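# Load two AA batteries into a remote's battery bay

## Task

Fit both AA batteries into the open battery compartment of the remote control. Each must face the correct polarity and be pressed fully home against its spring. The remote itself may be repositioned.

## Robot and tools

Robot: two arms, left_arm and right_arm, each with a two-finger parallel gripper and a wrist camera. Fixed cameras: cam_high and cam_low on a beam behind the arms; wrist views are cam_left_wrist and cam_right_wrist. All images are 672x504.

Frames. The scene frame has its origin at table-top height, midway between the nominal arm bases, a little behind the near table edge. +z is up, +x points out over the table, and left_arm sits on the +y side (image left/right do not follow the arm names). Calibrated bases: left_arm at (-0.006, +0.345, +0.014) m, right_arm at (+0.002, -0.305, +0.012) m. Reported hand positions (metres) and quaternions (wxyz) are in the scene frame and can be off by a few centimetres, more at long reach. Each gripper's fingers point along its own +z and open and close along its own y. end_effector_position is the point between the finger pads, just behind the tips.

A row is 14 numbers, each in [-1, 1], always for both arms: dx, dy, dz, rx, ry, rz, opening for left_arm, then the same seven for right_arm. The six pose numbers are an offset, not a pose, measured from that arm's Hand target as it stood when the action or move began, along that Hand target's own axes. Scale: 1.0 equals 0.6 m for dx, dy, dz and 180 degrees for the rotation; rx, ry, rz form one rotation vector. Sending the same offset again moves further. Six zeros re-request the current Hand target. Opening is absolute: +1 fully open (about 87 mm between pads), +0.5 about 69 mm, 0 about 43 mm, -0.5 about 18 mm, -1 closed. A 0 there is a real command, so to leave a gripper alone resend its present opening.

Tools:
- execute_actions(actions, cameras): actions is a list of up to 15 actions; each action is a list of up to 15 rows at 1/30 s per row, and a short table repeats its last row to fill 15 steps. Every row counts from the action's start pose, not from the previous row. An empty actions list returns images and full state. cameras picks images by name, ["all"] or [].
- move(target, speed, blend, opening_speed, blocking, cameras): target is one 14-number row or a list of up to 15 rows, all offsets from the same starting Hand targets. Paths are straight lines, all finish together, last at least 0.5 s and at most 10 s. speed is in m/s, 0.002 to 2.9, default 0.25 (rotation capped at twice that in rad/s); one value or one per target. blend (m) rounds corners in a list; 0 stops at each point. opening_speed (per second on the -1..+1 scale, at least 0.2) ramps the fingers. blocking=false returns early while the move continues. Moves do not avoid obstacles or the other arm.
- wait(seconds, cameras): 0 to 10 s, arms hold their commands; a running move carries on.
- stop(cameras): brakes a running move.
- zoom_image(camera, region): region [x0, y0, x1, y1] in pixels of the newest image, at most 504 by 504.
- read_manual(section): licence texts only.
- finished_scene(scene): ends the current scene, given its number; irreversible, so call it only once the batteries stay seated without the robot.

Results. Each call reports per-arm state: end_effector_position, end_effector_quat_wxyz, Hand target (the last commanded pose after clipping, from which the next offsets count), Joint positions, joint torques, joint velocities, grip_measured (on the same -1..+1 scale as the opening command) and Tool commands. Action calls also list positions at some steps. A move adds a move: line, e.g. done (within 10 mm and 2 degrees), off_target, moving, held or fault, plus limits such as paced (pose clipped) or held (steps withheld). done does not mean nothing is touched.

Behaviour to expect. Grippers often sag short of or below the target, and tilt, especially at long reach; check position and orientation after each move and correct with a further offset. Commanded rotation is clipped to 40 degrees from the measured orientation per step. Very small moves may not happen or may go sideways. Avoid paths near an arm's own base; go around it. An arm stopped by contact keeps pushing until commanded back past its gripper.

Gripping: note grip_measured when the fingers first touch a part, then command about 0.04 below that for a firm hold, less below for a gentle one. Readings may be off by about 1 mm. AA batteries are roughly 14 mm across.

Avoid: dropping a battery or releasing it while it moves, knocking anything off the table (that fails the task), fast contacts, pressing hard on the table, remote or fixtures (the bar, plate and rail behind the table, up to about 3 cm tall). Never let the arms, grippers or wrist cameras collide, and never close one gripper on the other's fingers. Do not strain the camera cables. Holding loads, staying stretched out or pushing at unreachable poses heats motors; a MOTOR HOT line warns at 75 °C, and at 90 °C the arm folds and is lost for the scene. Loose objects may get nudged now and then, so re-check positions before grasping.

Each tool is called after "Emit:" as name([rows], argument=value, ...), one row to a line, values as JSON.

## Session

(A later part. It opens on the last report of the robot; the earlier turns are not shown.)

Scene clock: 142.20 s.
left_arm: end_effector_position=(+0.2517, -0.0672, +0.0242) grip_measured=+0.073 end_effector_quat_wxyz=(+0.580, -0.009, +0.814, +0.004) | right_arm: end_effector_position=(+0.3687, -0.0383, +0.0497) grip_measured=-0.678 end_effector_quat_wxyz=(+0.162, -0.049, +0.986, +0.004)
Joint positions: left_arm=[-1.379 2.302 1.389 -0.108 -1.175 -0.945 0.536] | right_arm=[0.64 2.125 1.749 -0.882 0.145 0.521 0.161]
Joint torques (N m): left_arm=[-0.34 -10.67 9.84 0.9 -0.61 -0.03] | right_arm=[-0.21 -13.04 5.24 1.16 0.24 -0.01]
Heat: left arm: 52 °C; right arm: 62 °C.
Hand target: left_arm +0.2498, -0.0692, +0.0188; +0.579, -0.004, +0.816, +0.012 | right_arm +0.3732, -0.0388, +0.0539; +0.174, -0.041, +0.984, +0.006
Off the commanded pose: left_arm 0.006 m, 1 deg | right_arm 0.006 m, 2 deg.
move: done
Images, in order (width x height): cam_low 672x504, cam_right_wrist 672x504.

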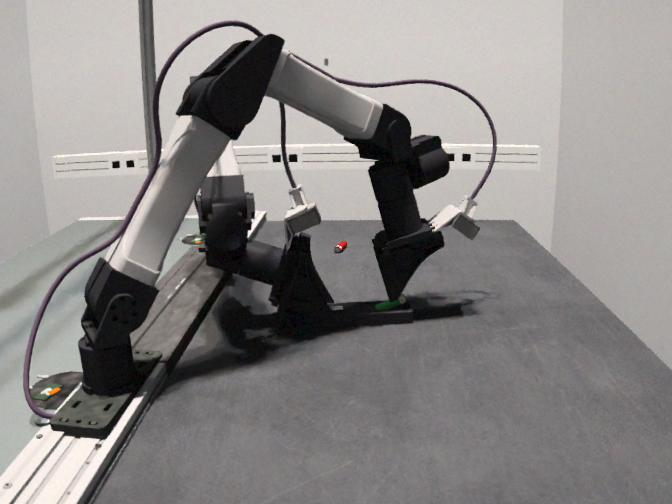

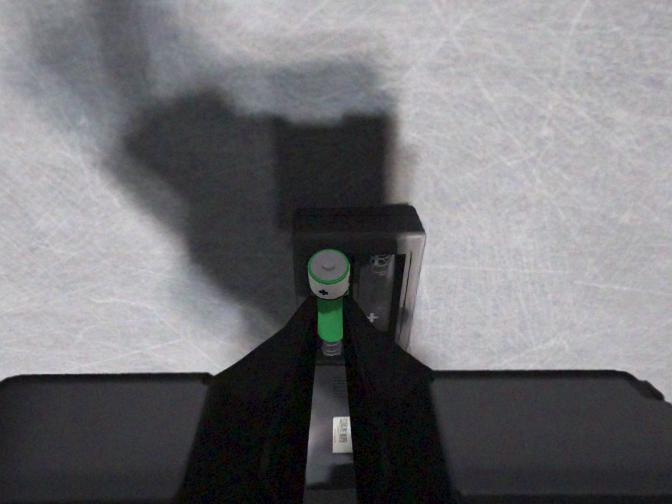

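Emit:
move([
  [0,0,0,0,0,0,0.0,0,0,0,0,0,0,-0.4],
  [0,0,0,0,0,0,0.0,-0.014,-0.002,-0.04,0,0,0,-0.4],
  [0,0,0,0,0,0,0.0,0.002,-0.002,0.009,0,0,0,-0.4],
], opening_speed=0.5, speed=0.05, cameras=["cam_low","cam_right_wrist"])

Emit:
zoom_image(camera="cam_low", region=[320, 230, 460, 335])

Emit:
zoom_image(camera="cam_right_wrist", region=[252, 190, 420, 400])

Scene clock: 145.60 s.
left_arm: end_effector_position=(+0.2517, -0.0672, +0.0242) grip_measured=+0.073 end_effector_quat_wxyz=(+0.580, -0.009, +0.814, +0.004) | right_arm: end_effector_position=(+0.3705, -0.0374, +0.0469) grip_measured=-0.400 end_effector_quat_wxyz=(+0.167, -0.048, +0.985, +0.006)
Joint positions: left_arm=[-1.379 2.302 1.389 -0.108 -1.175 -0.945 0.536] | right_arm=[0.64 2.125 1.737 -0.859 0.146 0.521 0.3]
Joint torques (N m): left_arm=[-0.32 -10.63 9.85 0.91 -0.61 -0.04] | right_arm=[-0.47 -12.68 4.96 1.16 0.21 -0.04]
Heat: left arm: 52 °C; right arm: 62 °C.
Hand target: left_arm +0.2498, -0.0692, +0.0188; +0.579, -0.004, +0.816, +0.012 | right_arm +0.3740, -0.0398, +0.0485; +0.174, -0.041, +0.984, +0.006
Off the commanded pose: left_arm 0.006 m, 1 deg | right_arm 0.005 m, 1 deg.
move: done
Images, in order (width x height): cam_low 672x504, cam_right_wrist 672x504.

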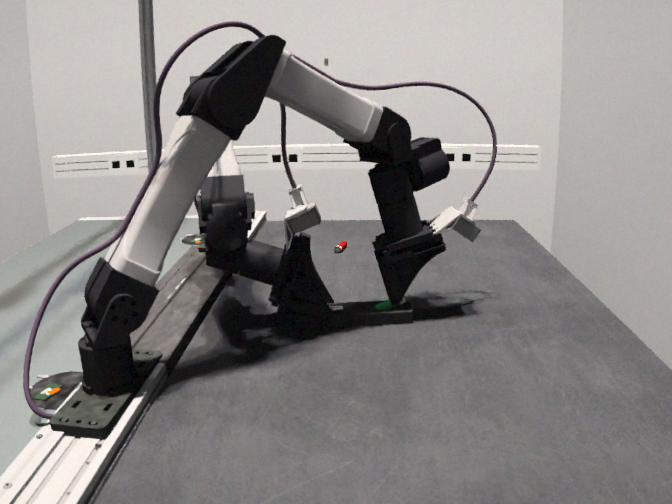

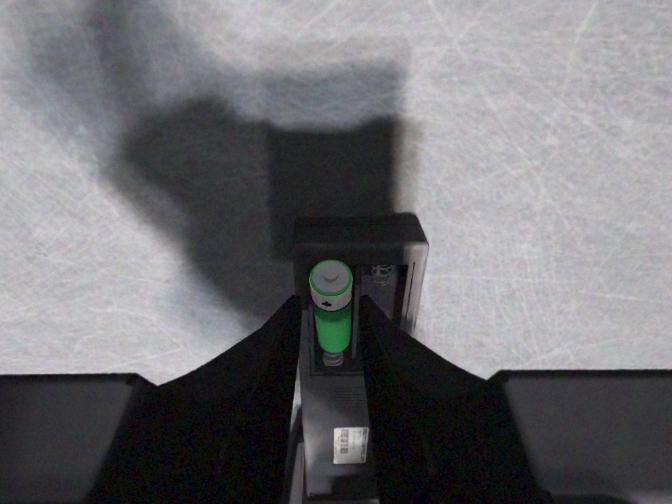

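Scaled by 3.600 from the camera's 672x504 image, which has a finer 960x720 frame.

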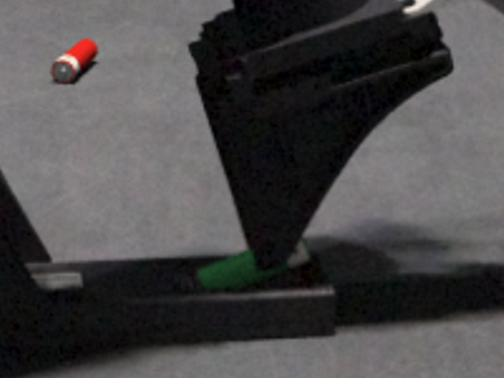

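Scaled by 2.400 from the camera's 672x504 image, which has a finer 960x720 frame.

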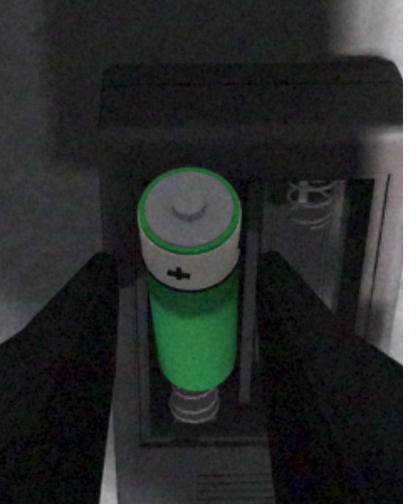

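Emit:
move(target=[0,0,0,0,0,0,0.0,0,0,0,0,0,0,-0.66], opening_speed=0.4, cameras=["cam_low","cam_right_wrist"])

Emit:
zoom_image(camera="cam_low", region=[320, 230, 460, 335])

Emit:
zoom_image(camera="cam_right_wrist", region=[252, 190, 420, 400])

Scene clock: 147.33 s.
left_arm: end_effector_position=(+0.2517, -0.0669, +0.0242) grip_measured=+0.073 end_effector_quat_wxyz=(+0.580, -0.009, +0.814, +0.005) | right_arm: end_effector_position=(+0.3707, -0.0374, +0.0470) grip_measured=-0.593 end_effector_quat_wxyz=(+0.167, -0.048, +0.985, +0.006)
Joint positions: left_arm=[-1.379 2.302 1.389 -0.109 -1.176 -0.945 0.536] | right_arm=[0.64 2.125 1.737 -0.859 0.147 0.521 0.204]
Joint torques (N m): left_arm=[-0.32 -10.66 9.83 0.91 -0.61 -0.03] | right_arm=[-0.46 -12.67 4.96 1.14 0.2 -0.04]
Heat: left arm: 52 °C; right arm: 62 °C.
Hand target: left_arm +0.2498, -0.0691, +0.0188; +0.579, -0.004, +0.816, +0.012 | right_arm +0.3740, -0.0399, +0.0485; +0.174, -0.041, +0.984, +0.006
Off the commanded pose: left_arm 0.006 m, 1 deg | right_arm 0.004 m, 1 deg.
move: done
Images, in order (width x height): cam_low 672x504, cam_right_wrist 672x504.

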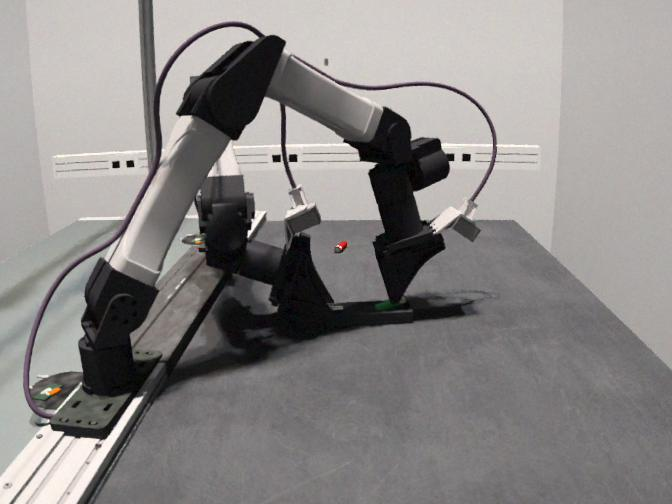

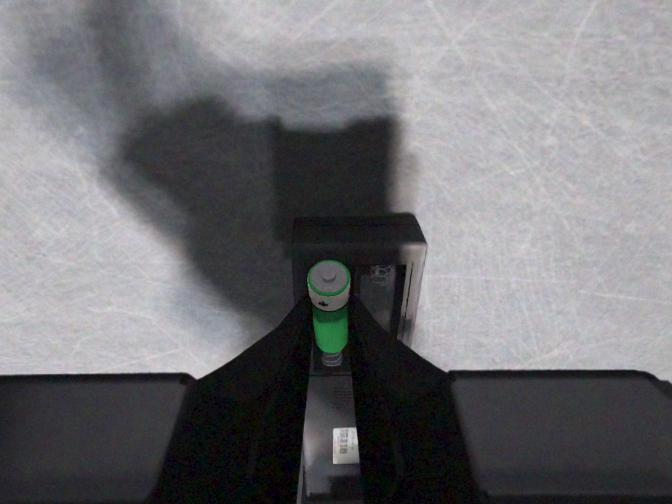

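Scaled by 3.600 from the camera's 672x504 image, which has a finer 960x720 frame.

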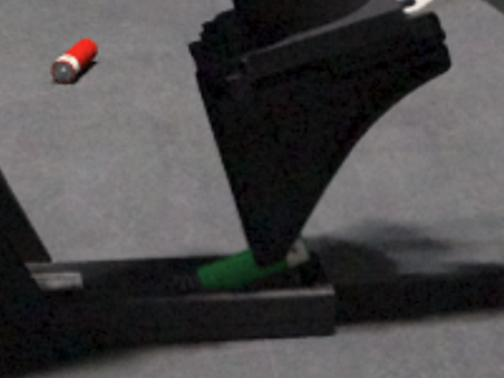

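Scaled by 2.400 from the camera's 672x504 image, which has a finer 960x720 frame.

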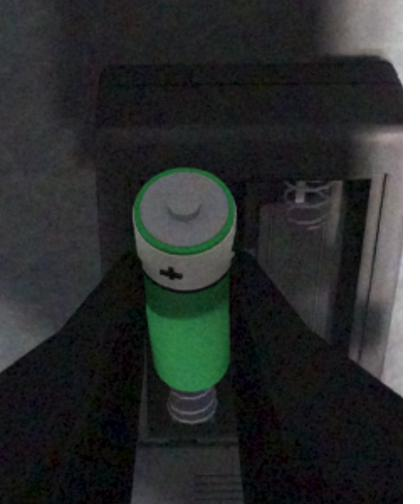

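Emit:
move(target=[0,0,0,0,0,0,0.0,0.022,-0.003,-0.006,0,0,0,-0.66], speed=0.04, cameras=["cam_low","cam_right_wrist"])

Emit:
zoom_image(camera="cam_low", region=[320, 230, 460, 335])

Emit:
zoom_image(camera="cam_right_wrist", region=[252, 190, 420, 400])

Scene clock: 148.43 s.
left_arm: end_effector_position=(+0.2517, -0.0669, +0.0242) grip_measured=+0.073 end_effector_quat_wxyz=(+0.580, -0.009, +0.814, +0.005) | right_arm: end_effector_position=(+0.3696, -0.0382, +0.0459) grip_measured=-0.593 end_effector_quat_wxyz=(+0.181, -0.045, +0.982, +0.012)
Joint positions: left_arm=[-1.379 2.302 1.389 -0.109 -1.176 -0.945 0.536] | right_arm=[0.643 2.09 1.672 -0.798 0.154 0.527 0.204]
Joint torques (N m): left_arm=[-0.35 -10.63 9.87 0.91 -0.6 -0.03] | right_arm=[0.59 -13.63 3.7 0.83 0.17 0.05]
Heat: left arm: 52 °C; right arm: 62 °C.
Hand target: left_arm +0.2498, -0.0691, +0.0188; +0.579, -0.004, +0.816, +0.012 | right_arm +0.3606, -0.0427, +0.0474; +0.174, -0.042, +0.984, +0.006
Off the commanded pose: left_arm 0.006 m, 1 deg | right_arm 0.010 m, 1 deg.
move: done
Images, in order (width x height): cam_low 672x504, cam_right_wrist 672x504.

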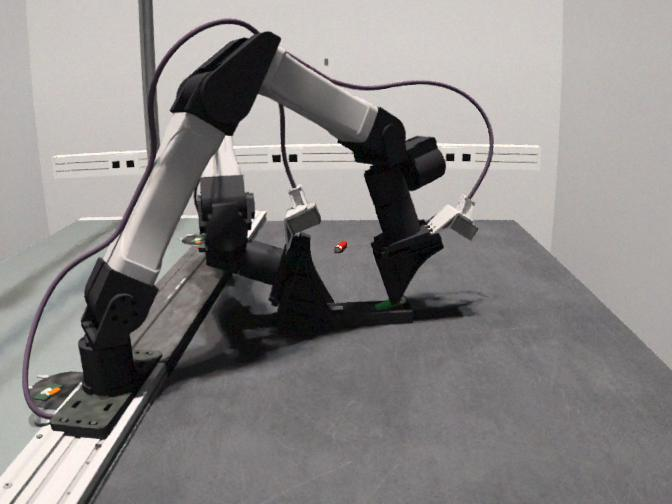

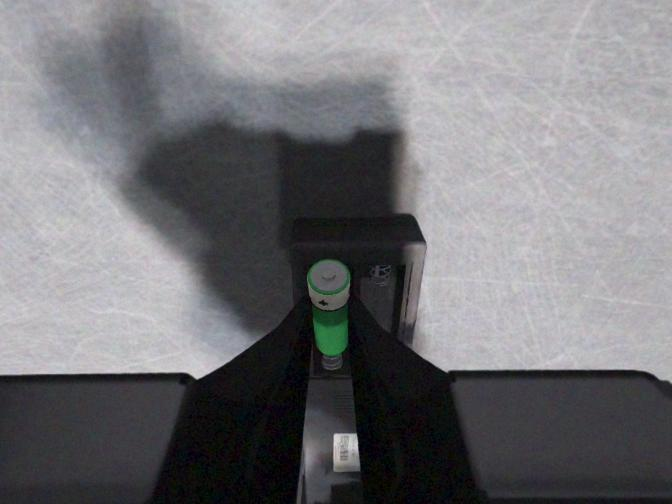

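Scaled by 3.600 from the camera's 672x504 image, which has a finer 960x720 frame.

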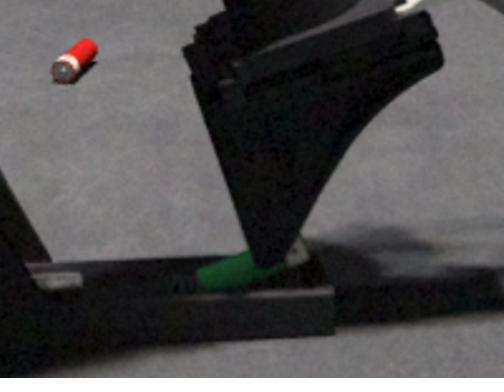

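Scaled by 2.400 from the camera's 672x504 image, which has a finer 960x720 frame.

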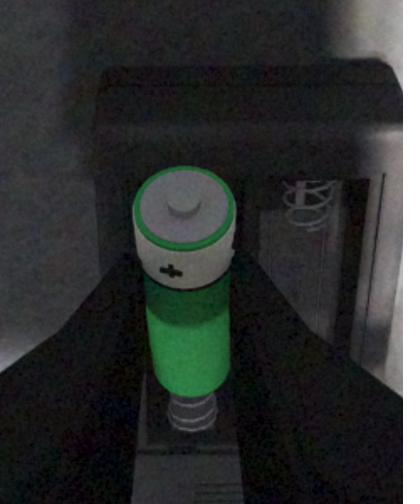

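Emit:
move(target=[0,0,0,0,0,0,0.0,0.022,-0.001,-0.006,0,0,0,-0.66], speed=0.04, cameras=["cam_low","cam_right_wrist"])

Emit:
zoom_image(camera="cam_low", region=[320, 230, 460, 335])

Emit:
zoom_image(camera="cam_right_wrist", region=[252, 190, 420, 400])

Scene clock: 149.67 s.
left_arm: end_effector_position=(+0.2514, -0.0666, +0.0241) grip_measured=+0.073 end_effector_quat_wxyz=(+0.580, -0.009, +0.814, +0.006) | right_arm: end_effector_position=(+0.3655, -0.0380, +0.0458) grip_measured=-0.593 end_effector_quat_wxyz=(+0.197, -0.039, +0.979, +0.015)
Joint positions: left_arm=[-1.38 2.302 1.389 -0.112 -1.177 -0.947 0.536] | right_arm=[0.655 2.051 1.605 -0.742 0.173 0.544 0.204]
Joint torques (N m): left_arm=[-0.29 -10.62 9.87 0.94 -0.6 -0.02] | right_arm=[0.85 -13.63 3.77 0.54 0.06 0.01]
Heat: left arm: 52 °C; right arm: 62 °C.
Hand target: left_arm +0.2498, -0.0691, +0.0188; +0.579, -0.004, +0.816, +0.012 | right_arm +0.3470, -0.0445, +0.0462; +0.174, -0.041, +0.984, +0.006
Off the commanded pose: left_arm 0.006 m, 1 deg | right_arm 0.020 m, 3 deg.
move: off_target (right_arm)
Images, in order (width x height): cam_low 672x504, cam_right_wrist 672x504.

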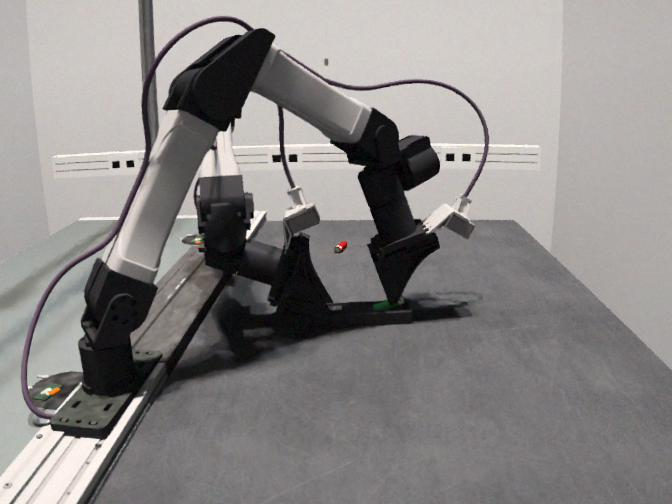

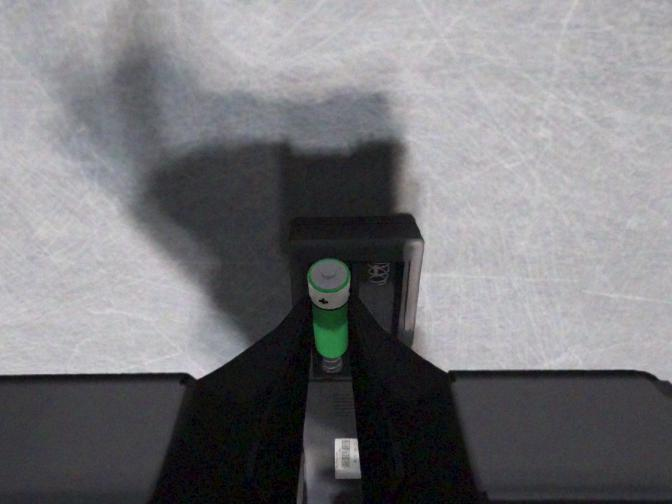

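Scaled by 3.600 from the camera's 672x504 image, which has a finer 960x720 frame.

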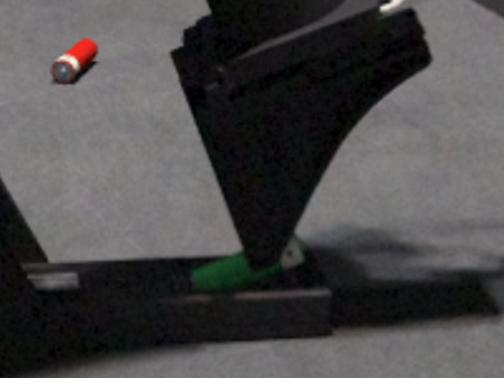

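Scaled by 2.400 from the camera's 672x504 image, which has a finer 960x720 frame.

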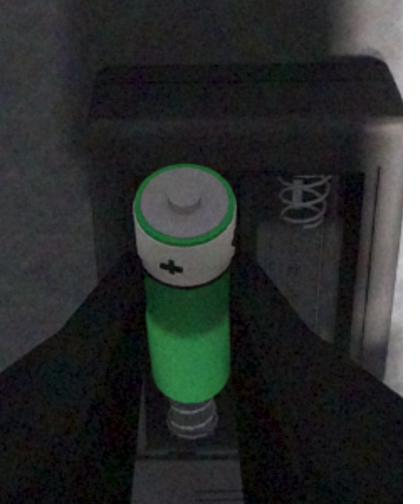

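Emit:
move(target=[0,0,0,0,0,0,0.0,0.008,-0.0,0.008,0,0.075,0,-0.66], speed=0.04, cameras=["cam_low","cam_right_wrist"])

Emit:
zoom_image(camera="cam_low", region=[320, 230, 460, 335])

Emit:
zoom_image(camera="cam_right_wrist", region=[252, 190, 420, 400])

Scene clock: 153.60 s.
left_arm: end_effector_position=(+0.2493, -0.0678, +0.0241) grip_measured=+0.073 end_effector_quat_wxyz=(+0.580, -0.007, +0.814, +0.004) | right_arm: end_effector_position=(+0.3619, -0.0407, +0.0456) grip_measured=-0.593 end_effector_quat_wxyz=(+0.102, -0.036, +0.994, +0.007)
Joint positions: left_arm=[-1.385 2.302 1.389 -0.113 -1.177 -0.948 0.536] | right_arm=[0.615 2.2 1.862 -1.018 0.071 0.535 0.203]
Joint torques (N m): left_arm=[0.14 -10.65 9.89 0.95 -0.59 -0.01] | right_arm=[0.09 -10.5 6.49 -0.03 -0.3 -0.17]
Heat: left arm: 52 °C; right arm: 62 °C.
Hand target: left_arm +0.2499, -0.0691, +0.0188; +0.579, -0.004, +0.816, +0.012 | right_arm +0.3443, -0.0448, +0.0402; +0.057, -0.042, +0.998, +0.001
Off the commanded pose: left_arm 0.005 m, 1 deg | right_arm 0.019 m, 5 deg.
move: off_target (right_arm)
Images, in order (width x height): cam_low 672x504, cam_right_wrist 672x504.

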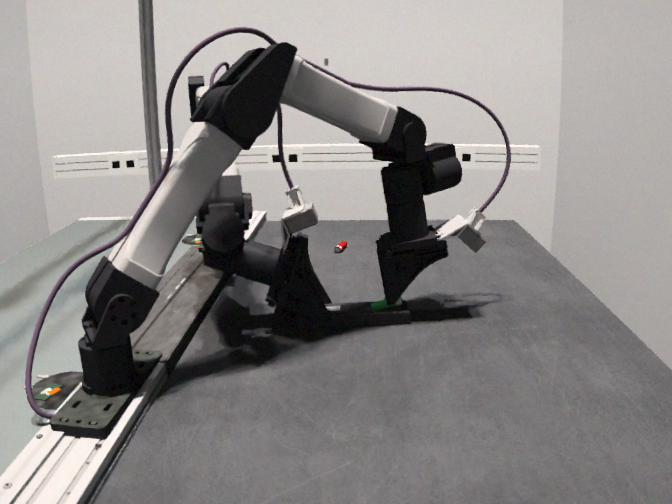

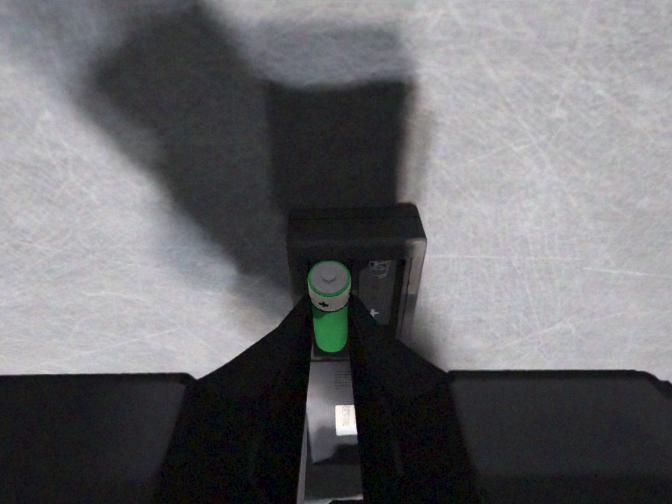

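Scaled by 3.600 from the camera's 672x504 image, which has a finer 960x720 frame.

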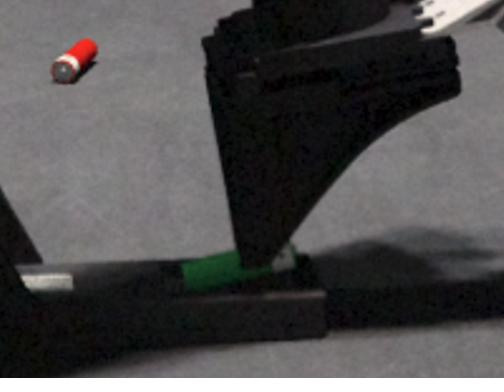

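Scaled by 2.400 from the camera's 672x504 image, which has a finer 960x720 frame.

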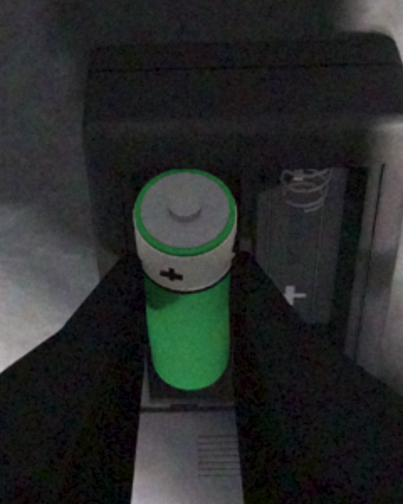

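Emit:
move(target=[0,0,0,0,0,0,0.0,0,-0.0,0.012,0,0.02,0,-0.66], speed=0.04, cameras=["cam_low","cam_right_wrist"])

Emit:
zoom_image(camera="cam_low", region=[320, 230, 460, 335])

Emit:
zoom_image(camera="cam_right_wrist", region=[252, 190, 420, 400])

Scene clock: 155.07 s.
left_arm: end_effector_position=(+0.2493, -0.0678, +0.0241) grip_measured=+0.073 end_effector_quat_wxyz=(+0.580, -0.007, +0.814, +0.004) | right_arm: end_effector_position=(+0.3624, -0.0404, +0.0448) grip_measured=-0.593 end_effector_quat_wxyz=(+0.073, -0.038, +0.997, +0.008)
Joint positions: left_arm=[-1.385 2.302 1.389 -0.113 -1.177 -0.948 0.536] | right_arm=[0.602 2.258 1.956 -1.101 0.036 0.521 0.203]
Joint torques (N m): left_arm=[0.13 -10.62 9.89 0.95 -0.6 -0.01] | right_arm=[0.12 -9.61 5.83 -0.01 -0.29 -0.15]
Heat: left arm: 52 °C; right arm: 62 °C.
Hand target: left_arm +0.2499, -0.0691, +0.0188; +0.579, -0.004, +0.816, +0.012 | right_arm +0.3450, -0.0448, +0.0329; +0.025, -0.042, +0.999, +0.000
Off the commanded pose: left_arm 0.005 m, 1 deg | right_arm 0.021 m, 6 deg.
move: off_target (right_arm)
Images, in order (width x height): cam_low 672x504, cam_right_wrist 672x504.

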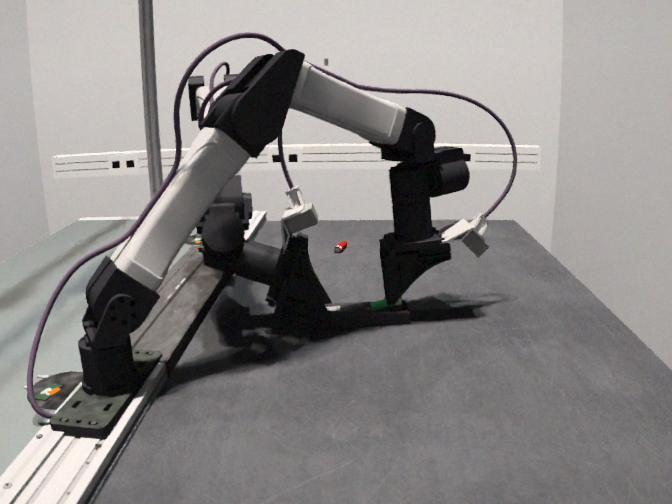

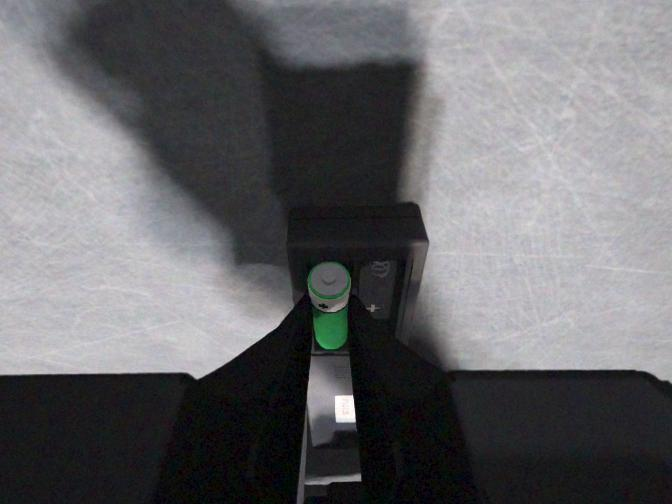

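Scaled by 3.600 from the camera's 672x504 image, which has a finer 960x720 frame.

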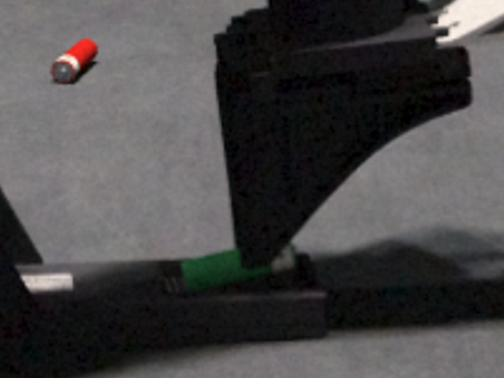

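Scaled by 2.400 from the camera's 672x504 image, which has a finer 960x720 frame.

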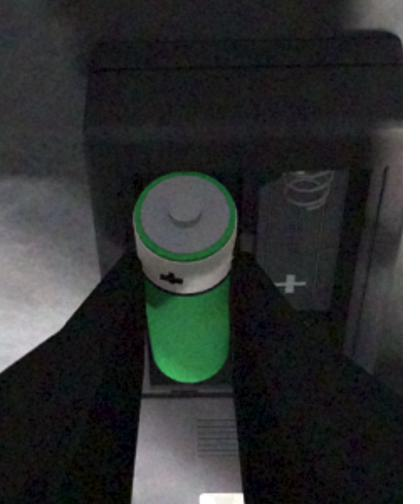

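Emit:
move([
  [0,0,0,0,0,0,0.0,-0.034,0.003,-0.010,0,0,0,-0.66],
  [0,0,0,0,0,0,0.0,-0.034,0.003,-0.012,0,0,0,-0.45],
], speed=0.04, opening_speed=0.3, cameras=["cam_low","cam_right_wrist"])

Emit:
zoom_image(camera="cam_low", region=[320, 230, 460, 335])

Emit:
zoom_image(camera="cam_right_wrist", region=[252, 190, 420, 400])

Scene clock: 157.43 s.
left_arm: end_effector_position=(+0.2493, -0.0678, +0.0241) grip_measured=+0.073 end_effector_quat_wxyz=(+0.580, -0.007, +0.814, +0.004) | right_arm: end_effector_position=(+0.3634, -0.0407, +0.0431) grip_measured=-0.450 end_effector_quat_wxyz=(+0.032, -0.042, +0.999, -0.002)
Joint positions: left_arm=[-1.385 2.302 1.389 -0.113 -1.177 -0.948 0.536] | right_arm=[0.59 2.364 2.127 -1.247 0.006 0.502 0.275]
Joint torques (N m): left_arm=[0.14 -10.61 9.88 0.95 -0.59 -0.01] | right_arm=[-0.35 -11.81 6.91 0.36 -0.04 -0.16]
Heat: left arm: 52 °C; right arm: 62 °C.
Hand target: left_arm +0.2499, -0.0691, +0.0188; +0.579, -0.004, +0.816, +0.012 | right_arm +0.3648, -0.0413, +0.0412; +0.025, -0.042, +0.999, +0.000
Off the commanded pose: left_arm 0.005 m, 1 deg | right_arm 0.003 m, 1 deg.
move: done
Images, in order (width x height): cam_low 672x504, cam_right_wrist 672x504.

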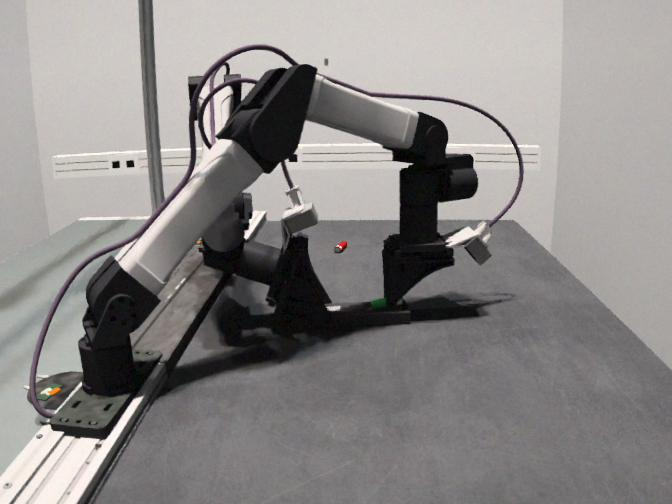

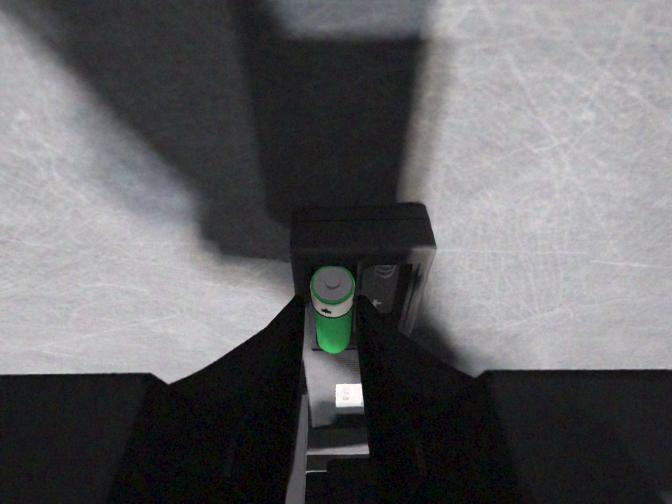

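Scaled by 3.600 from the camera's 672x504 image, which has a finer 960x720 frame.

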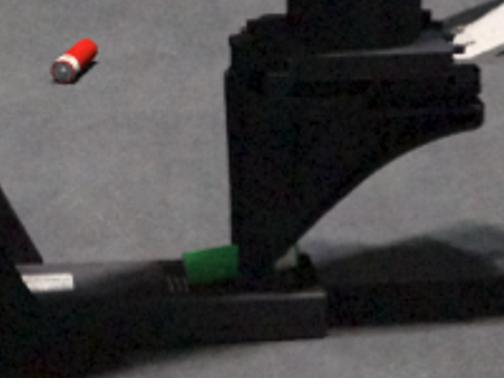

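Scaled by 2.400 from the camera's 672x504 image, which has a finer 960x720 frame.

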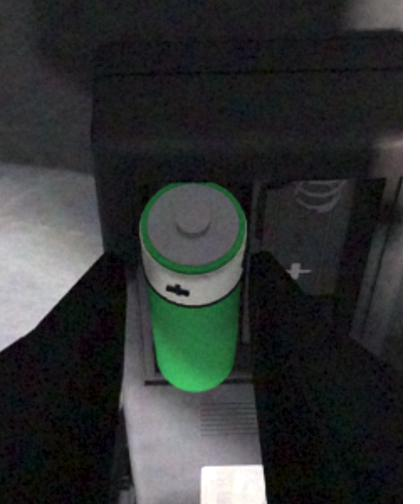

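Emit:
move(target=[0,0,0,0,0,0,0.0,0,0,-0.09,0,0,0,-0.45], speed=0.06, cameras=["cam_low","cam_right_wrist","cam_left_wrist"])

Emit:
zoom_image(camera="cam_low", region=[320, 230, 460, 335])

Emit:
zoom_image(camera="cam_right_wrist", region=[252, 130, 420, 340])

Scene clock: 159.50 s.
left_arm: end_effector_position=(+0.2493, -0.0678, +0.0241) grip_measured=+0.073 end_effector_quat_wxyz=(+0.580, -0.007, +0.814, +0.004) | right_arm: end_effector_position=(+0.3600, -0.0410, +0.0932) grip_measured=-0.450 end_effector_quat_wxyz=(+0.027, -0.042, +0.999, -0.004)
Joint positions: left_arm=[-1.385 2.302 1.389 -0.113 -1.177 -0.948 0.536] | right_arm=[0.59 2.384 2.36 -1.469 0.005 0.502 0.275]
Joint torques (N m): left_arm=[0.16 -10.62 9.88 0.95 -0.59 -0.01] | right_arm=[-0.43 -12.33 7.34 0.29 -0.02 -0.16]
Heat: left arm: 52 °C; right arm: 62 °C.
Hand target: left_arm +0.2499, -0.0691, +0.0188; +0.579, -0.004, +0.816, +0.012 | right_arm +0.3620, -0.0414, +0.0950; +0.025, -0.042, +0.999, +0.000
Off the commanded pose: left_arm 0.005 m, 1 deg | right_arm 0.003 m, 0 deg.
move: done
Images, in order (width x height): cam_low 672x504, cam_left_wrist 672x504, cam_right_wrist 672x504.

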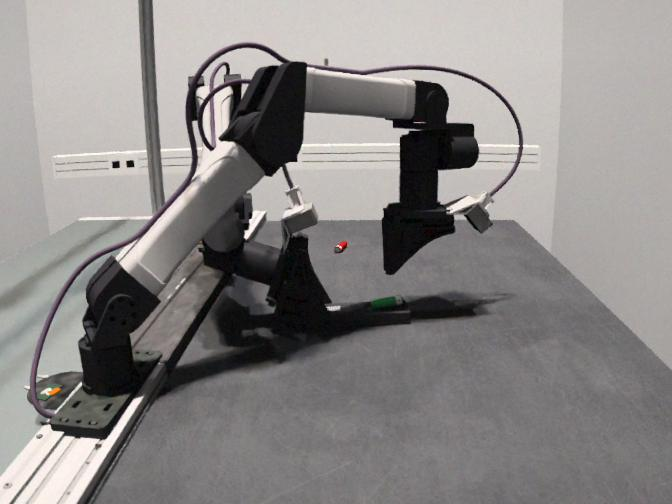

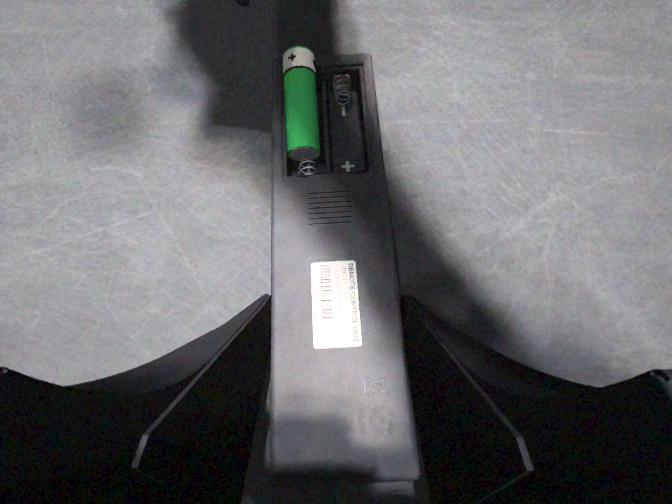

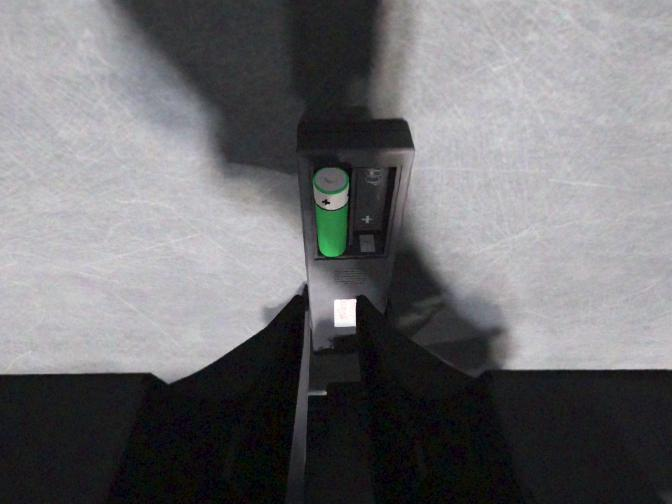

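Scaled by 3.600 from the camera's 672x504 image, which has a finer 960x720 frame.

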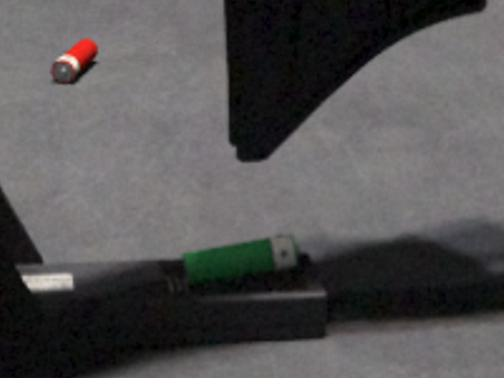

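Scaled by 2.400 from the camera's 672x504 image, which has a finer 960x720 frame.

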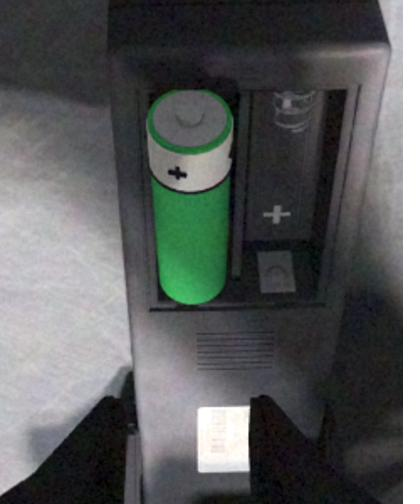

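Emit:
move([
  [0,0,0,0,0,0,0.0,0.008,0,0.089,0,0,0,-0.4],
  [0,0,0,0,0,0,0.0,0.008,0,0.089,0,0,0,-0.66],
], speed=0.06, opening_speed=0.4, cameras=["cam_low","cam_right_wrist"])

Emit:
zoom_image(camera="cam_low", region=[320, 230, 460, 335])

Emit:
zoom_image(camera="cam_right_wrist", region=[252, 190, 420, 400])

Scene clock: 162.33 s.
left_arm: end_effector_position=(+0.2493, -0.0678, +0.0241) grip_measured=+0.073 end_effector_quat_wxyz=(+0.580, -0.007, +0.814, +0.004) | right_arm: end_effector_position=(+0.3548, -0.0426, +0.0412) grip_measured=-0.581 end_effector_quat_wxyz=(+0.010, -0.042, +0.999, -0.004)
Joint positions: left_arm=[-1.385 2.302 1.389 -0.113 -1.177 -0.948 0.536] | right_arm=[0.59 2.375 2.133 -1.282 -0.013 0.502 0.209]
Joint torques (N m): left_arm=[0.13 -10.61 9.92 0.95 -0.59 -0.01] | right_arm=[0.05 -14.84 3.62 0.81 0.15 -0.1]
Heat: left arm: 52 °C; right arm: 62 °C.
Hand target: left_arm +0.2499, -0.0691, +0.0188; +0.579, -0.004, +0.816, +0.012 | right_arm +0.3601, -0.0416, +0.0416; +0.026, -0.042, +0.999, +0.000
Off the commanded pose: left_arm 0.005 m, 1 deg | right_arm 0.005 m, 2 deg.
move: done
Images, in order (width x height): cam_low 672x504, cam_right_wrist 672x504.

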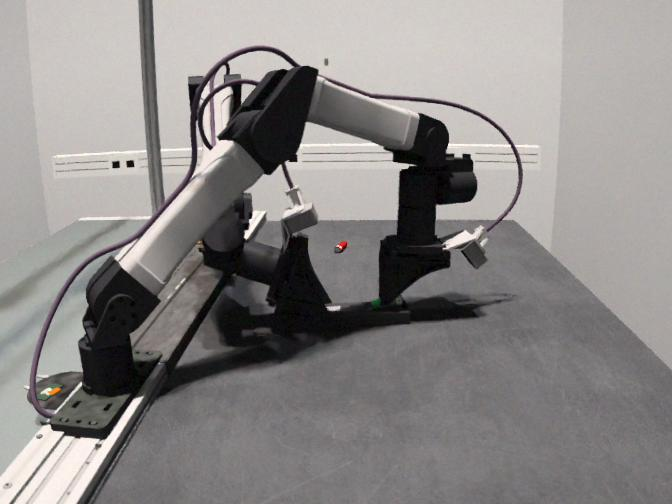

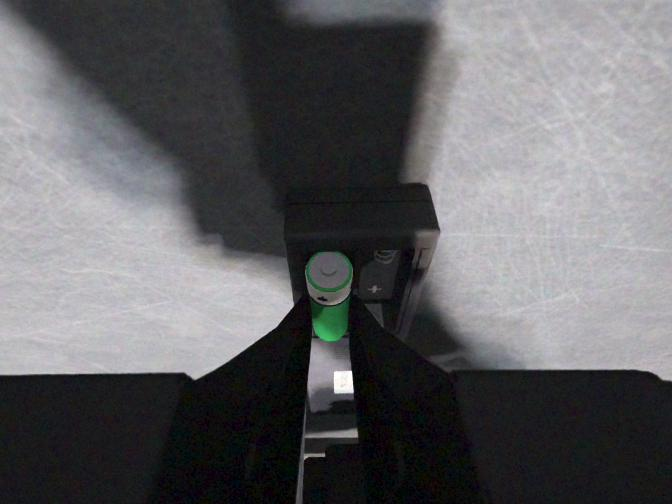

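Scaled by 3.600 from the camera's 672x504 image, which has a finer 960x720 frame.

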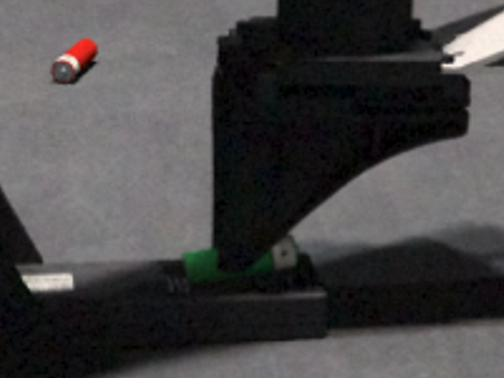

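Scaled by 2.400 from the camera's 672x504 image, which has a finer 960x720 frame.

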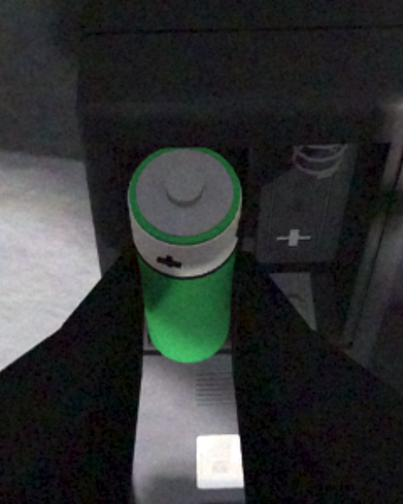

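Emit:
move([
  [0,0,0,0,0,0,0.0,0.0,0,-0.045,0,0,0,-0.66],
  [0,0,0,0,0,0,0.0,-0.010,0,-0.045,0,-0.16,0,-0.66],
], speed=0.1, cameras=["cam_low","cam_right_wrist","cam_left_wrist"])

Emit:
zoom_image(camera="cam_low", region=[320, 230, 460, 335])

Emit:
zoom_image(camera="cam_right_wrist", region=[252, 190, 420, 400])

Scene clock: 167.03 s.
left_arm: end_effector_position=(+0.2495, -0.0676, +0.0242) grip_measured=+0.073 end_effector_quat_wxyz=(+0.581, -0.007, +0.814, +0.005) | right_arm: end_effector_position=(+0.3597, -0.0428, +0.0536) grip_measured=-0.581 end_effector_quat_wxyz=(+0.251, -0.049, +0.967, +0.001)
Joint positions: left_arm=[-1.384 2.302 1.389 -0.113 -1.178 -0.948 0.536] | right_arm=[0.692 1.954 1.469 -0.63 0.267 0.535 0.209]
Joint torques (N m): left_arm=[0.1 -10.65 9.89 0.95 -0.59 -0.01] | right_arm=[0.09 -14.08 5.31 1.41 0.31 -0.02]
Heat: left arm: 53 °C; right arm: 64 °C.
Hand target: left_arm +0.2498, -0.0691, +0.0189; +0.579, -0.004, +0.815, +0.012 | right_arm +0.3646, -0.0412, +0.0688; +0.273, -0.041, +0.961, +0.010
Off the commanded pose: left_arm 0.006 m, 1 deg | right_arm 0.016 m, 3 deg.
move: off_target (right_arm)
Images, in order (width x height): cam_low 672x504, cam_left_wrist 672x504, cam_right_wrist 672x504.

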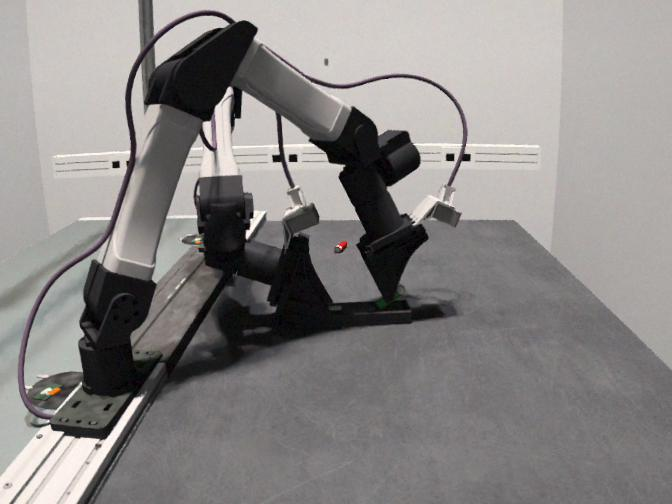

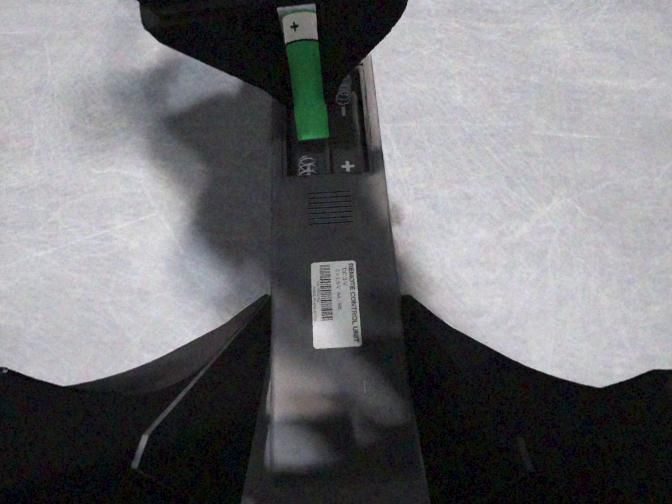

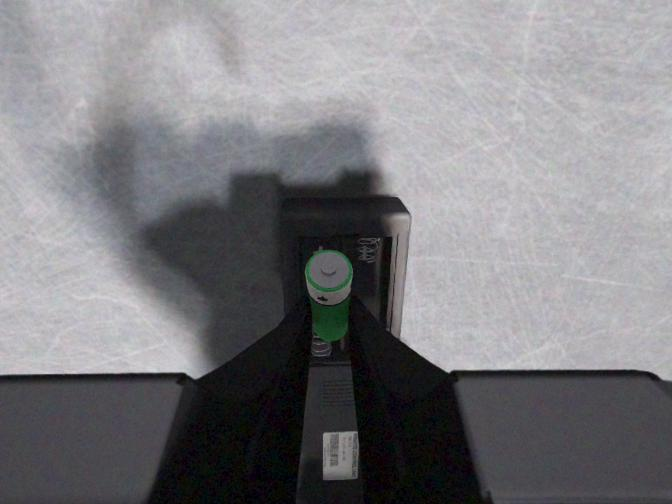

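Scaled by 3.600 from the camera's 672x504 image, which has a finer 960x720 frame.

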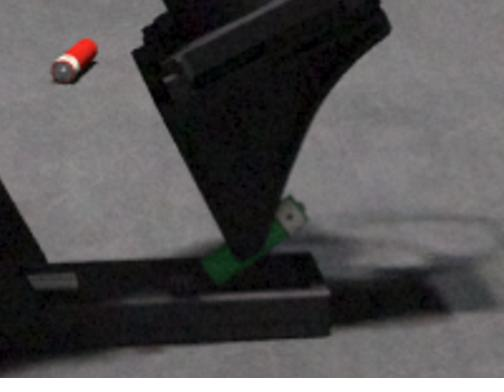

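Scaled by 2.400 from the camera's 672x504 image, which has a finer 960x720 frame.

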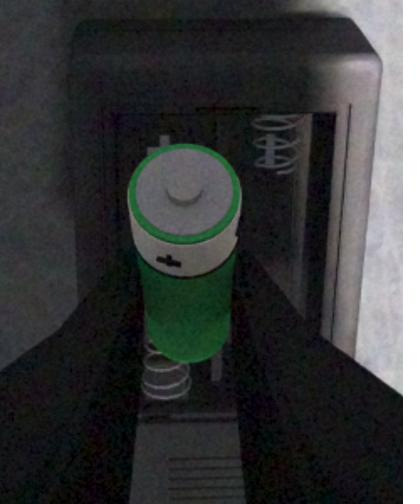

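Emit:
move(target=[0,0,0,0,0,0,0.0,0.024,0.007,0.034,0,0,0,-0.66], speed=0.04, cameras=["cam_low","cam_right_wrist"])

Emit:
zoom_image(camera="cam_low", region=[320, 230, 460, 335])

Emit:
zoom_image(camera="cam_right_wrist", region=[252, 190, 420, 400])

Scene clock: 168.43 s.
left_arm: end_effector_position=(+0.2495, -0.0676, +0.0242) grip_measured=+0.073 end_effector_quat_wxyz=(+0.581, -0.007, +0.814, +0.005) | right_arm: end_effector_position=(+0.3602, -0.0396, +0.0461) grip_measured=-0.581 end_effector_quat_wxyz=(+0.262, -0.048, +0.964, +0.004)
Joint positions: left_arm=[-1.384 2.302 1.389 -0.113 -1.178 -0.948 0.536] | right_arm=[0.702 1.954 1.43 -0.57 0.281 0.541 0.209]
Joint torques (N m): left_arm=[0.1 -10.61 9.88 0.95 -0.59 -0.01] | right_arm=[0.28 -10.81 3.95 1.77 0.25 0.05]
Heat: left arm: 53 °C; right arm: 64 °C.
Hand target: left_arm +0.2498, -0.0691, +0.0189; +0.579, -0.004, +0.815, +0.012 | right_arm +0.3627, -0.0372, +0.0438; +0.273, -0.041, +0.961, +0.010
Off the commanded pose: left_arm 0.006 m, 1 deg | right_arm 0.004 m, 2 deg.
move: done
Images, in order (width x height): cam_low 672x504, cam_right_wrist 672x504.

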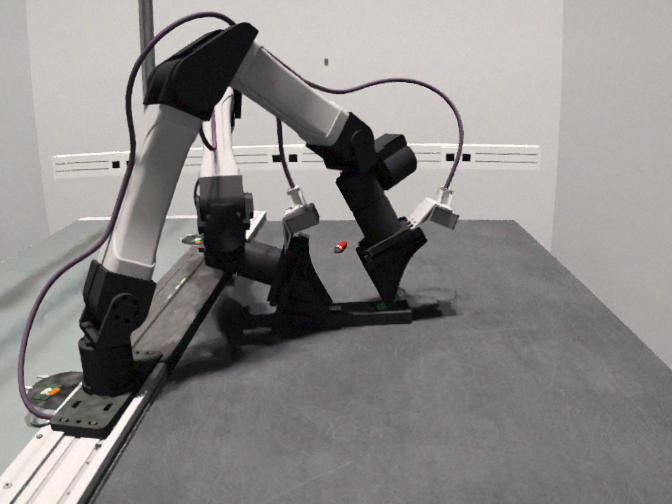

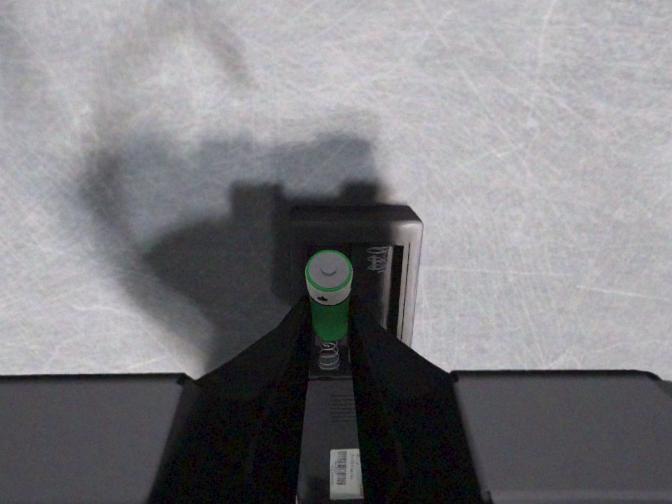

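Scaled by 3.600 from the camera's 672x504 image, which has a finer 960x720 frame.

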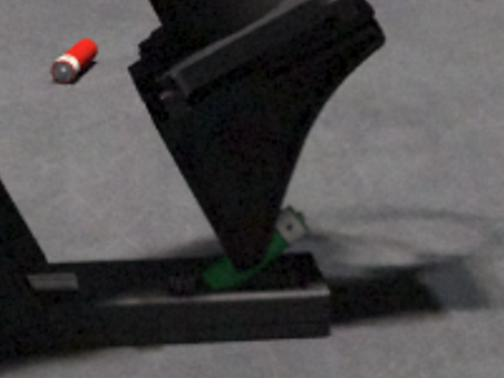

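Scaled by 2.400 from the camera's 672x504 image, which has a finer 960x720 frame.

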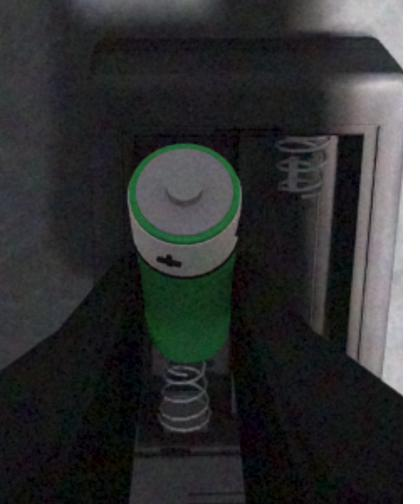

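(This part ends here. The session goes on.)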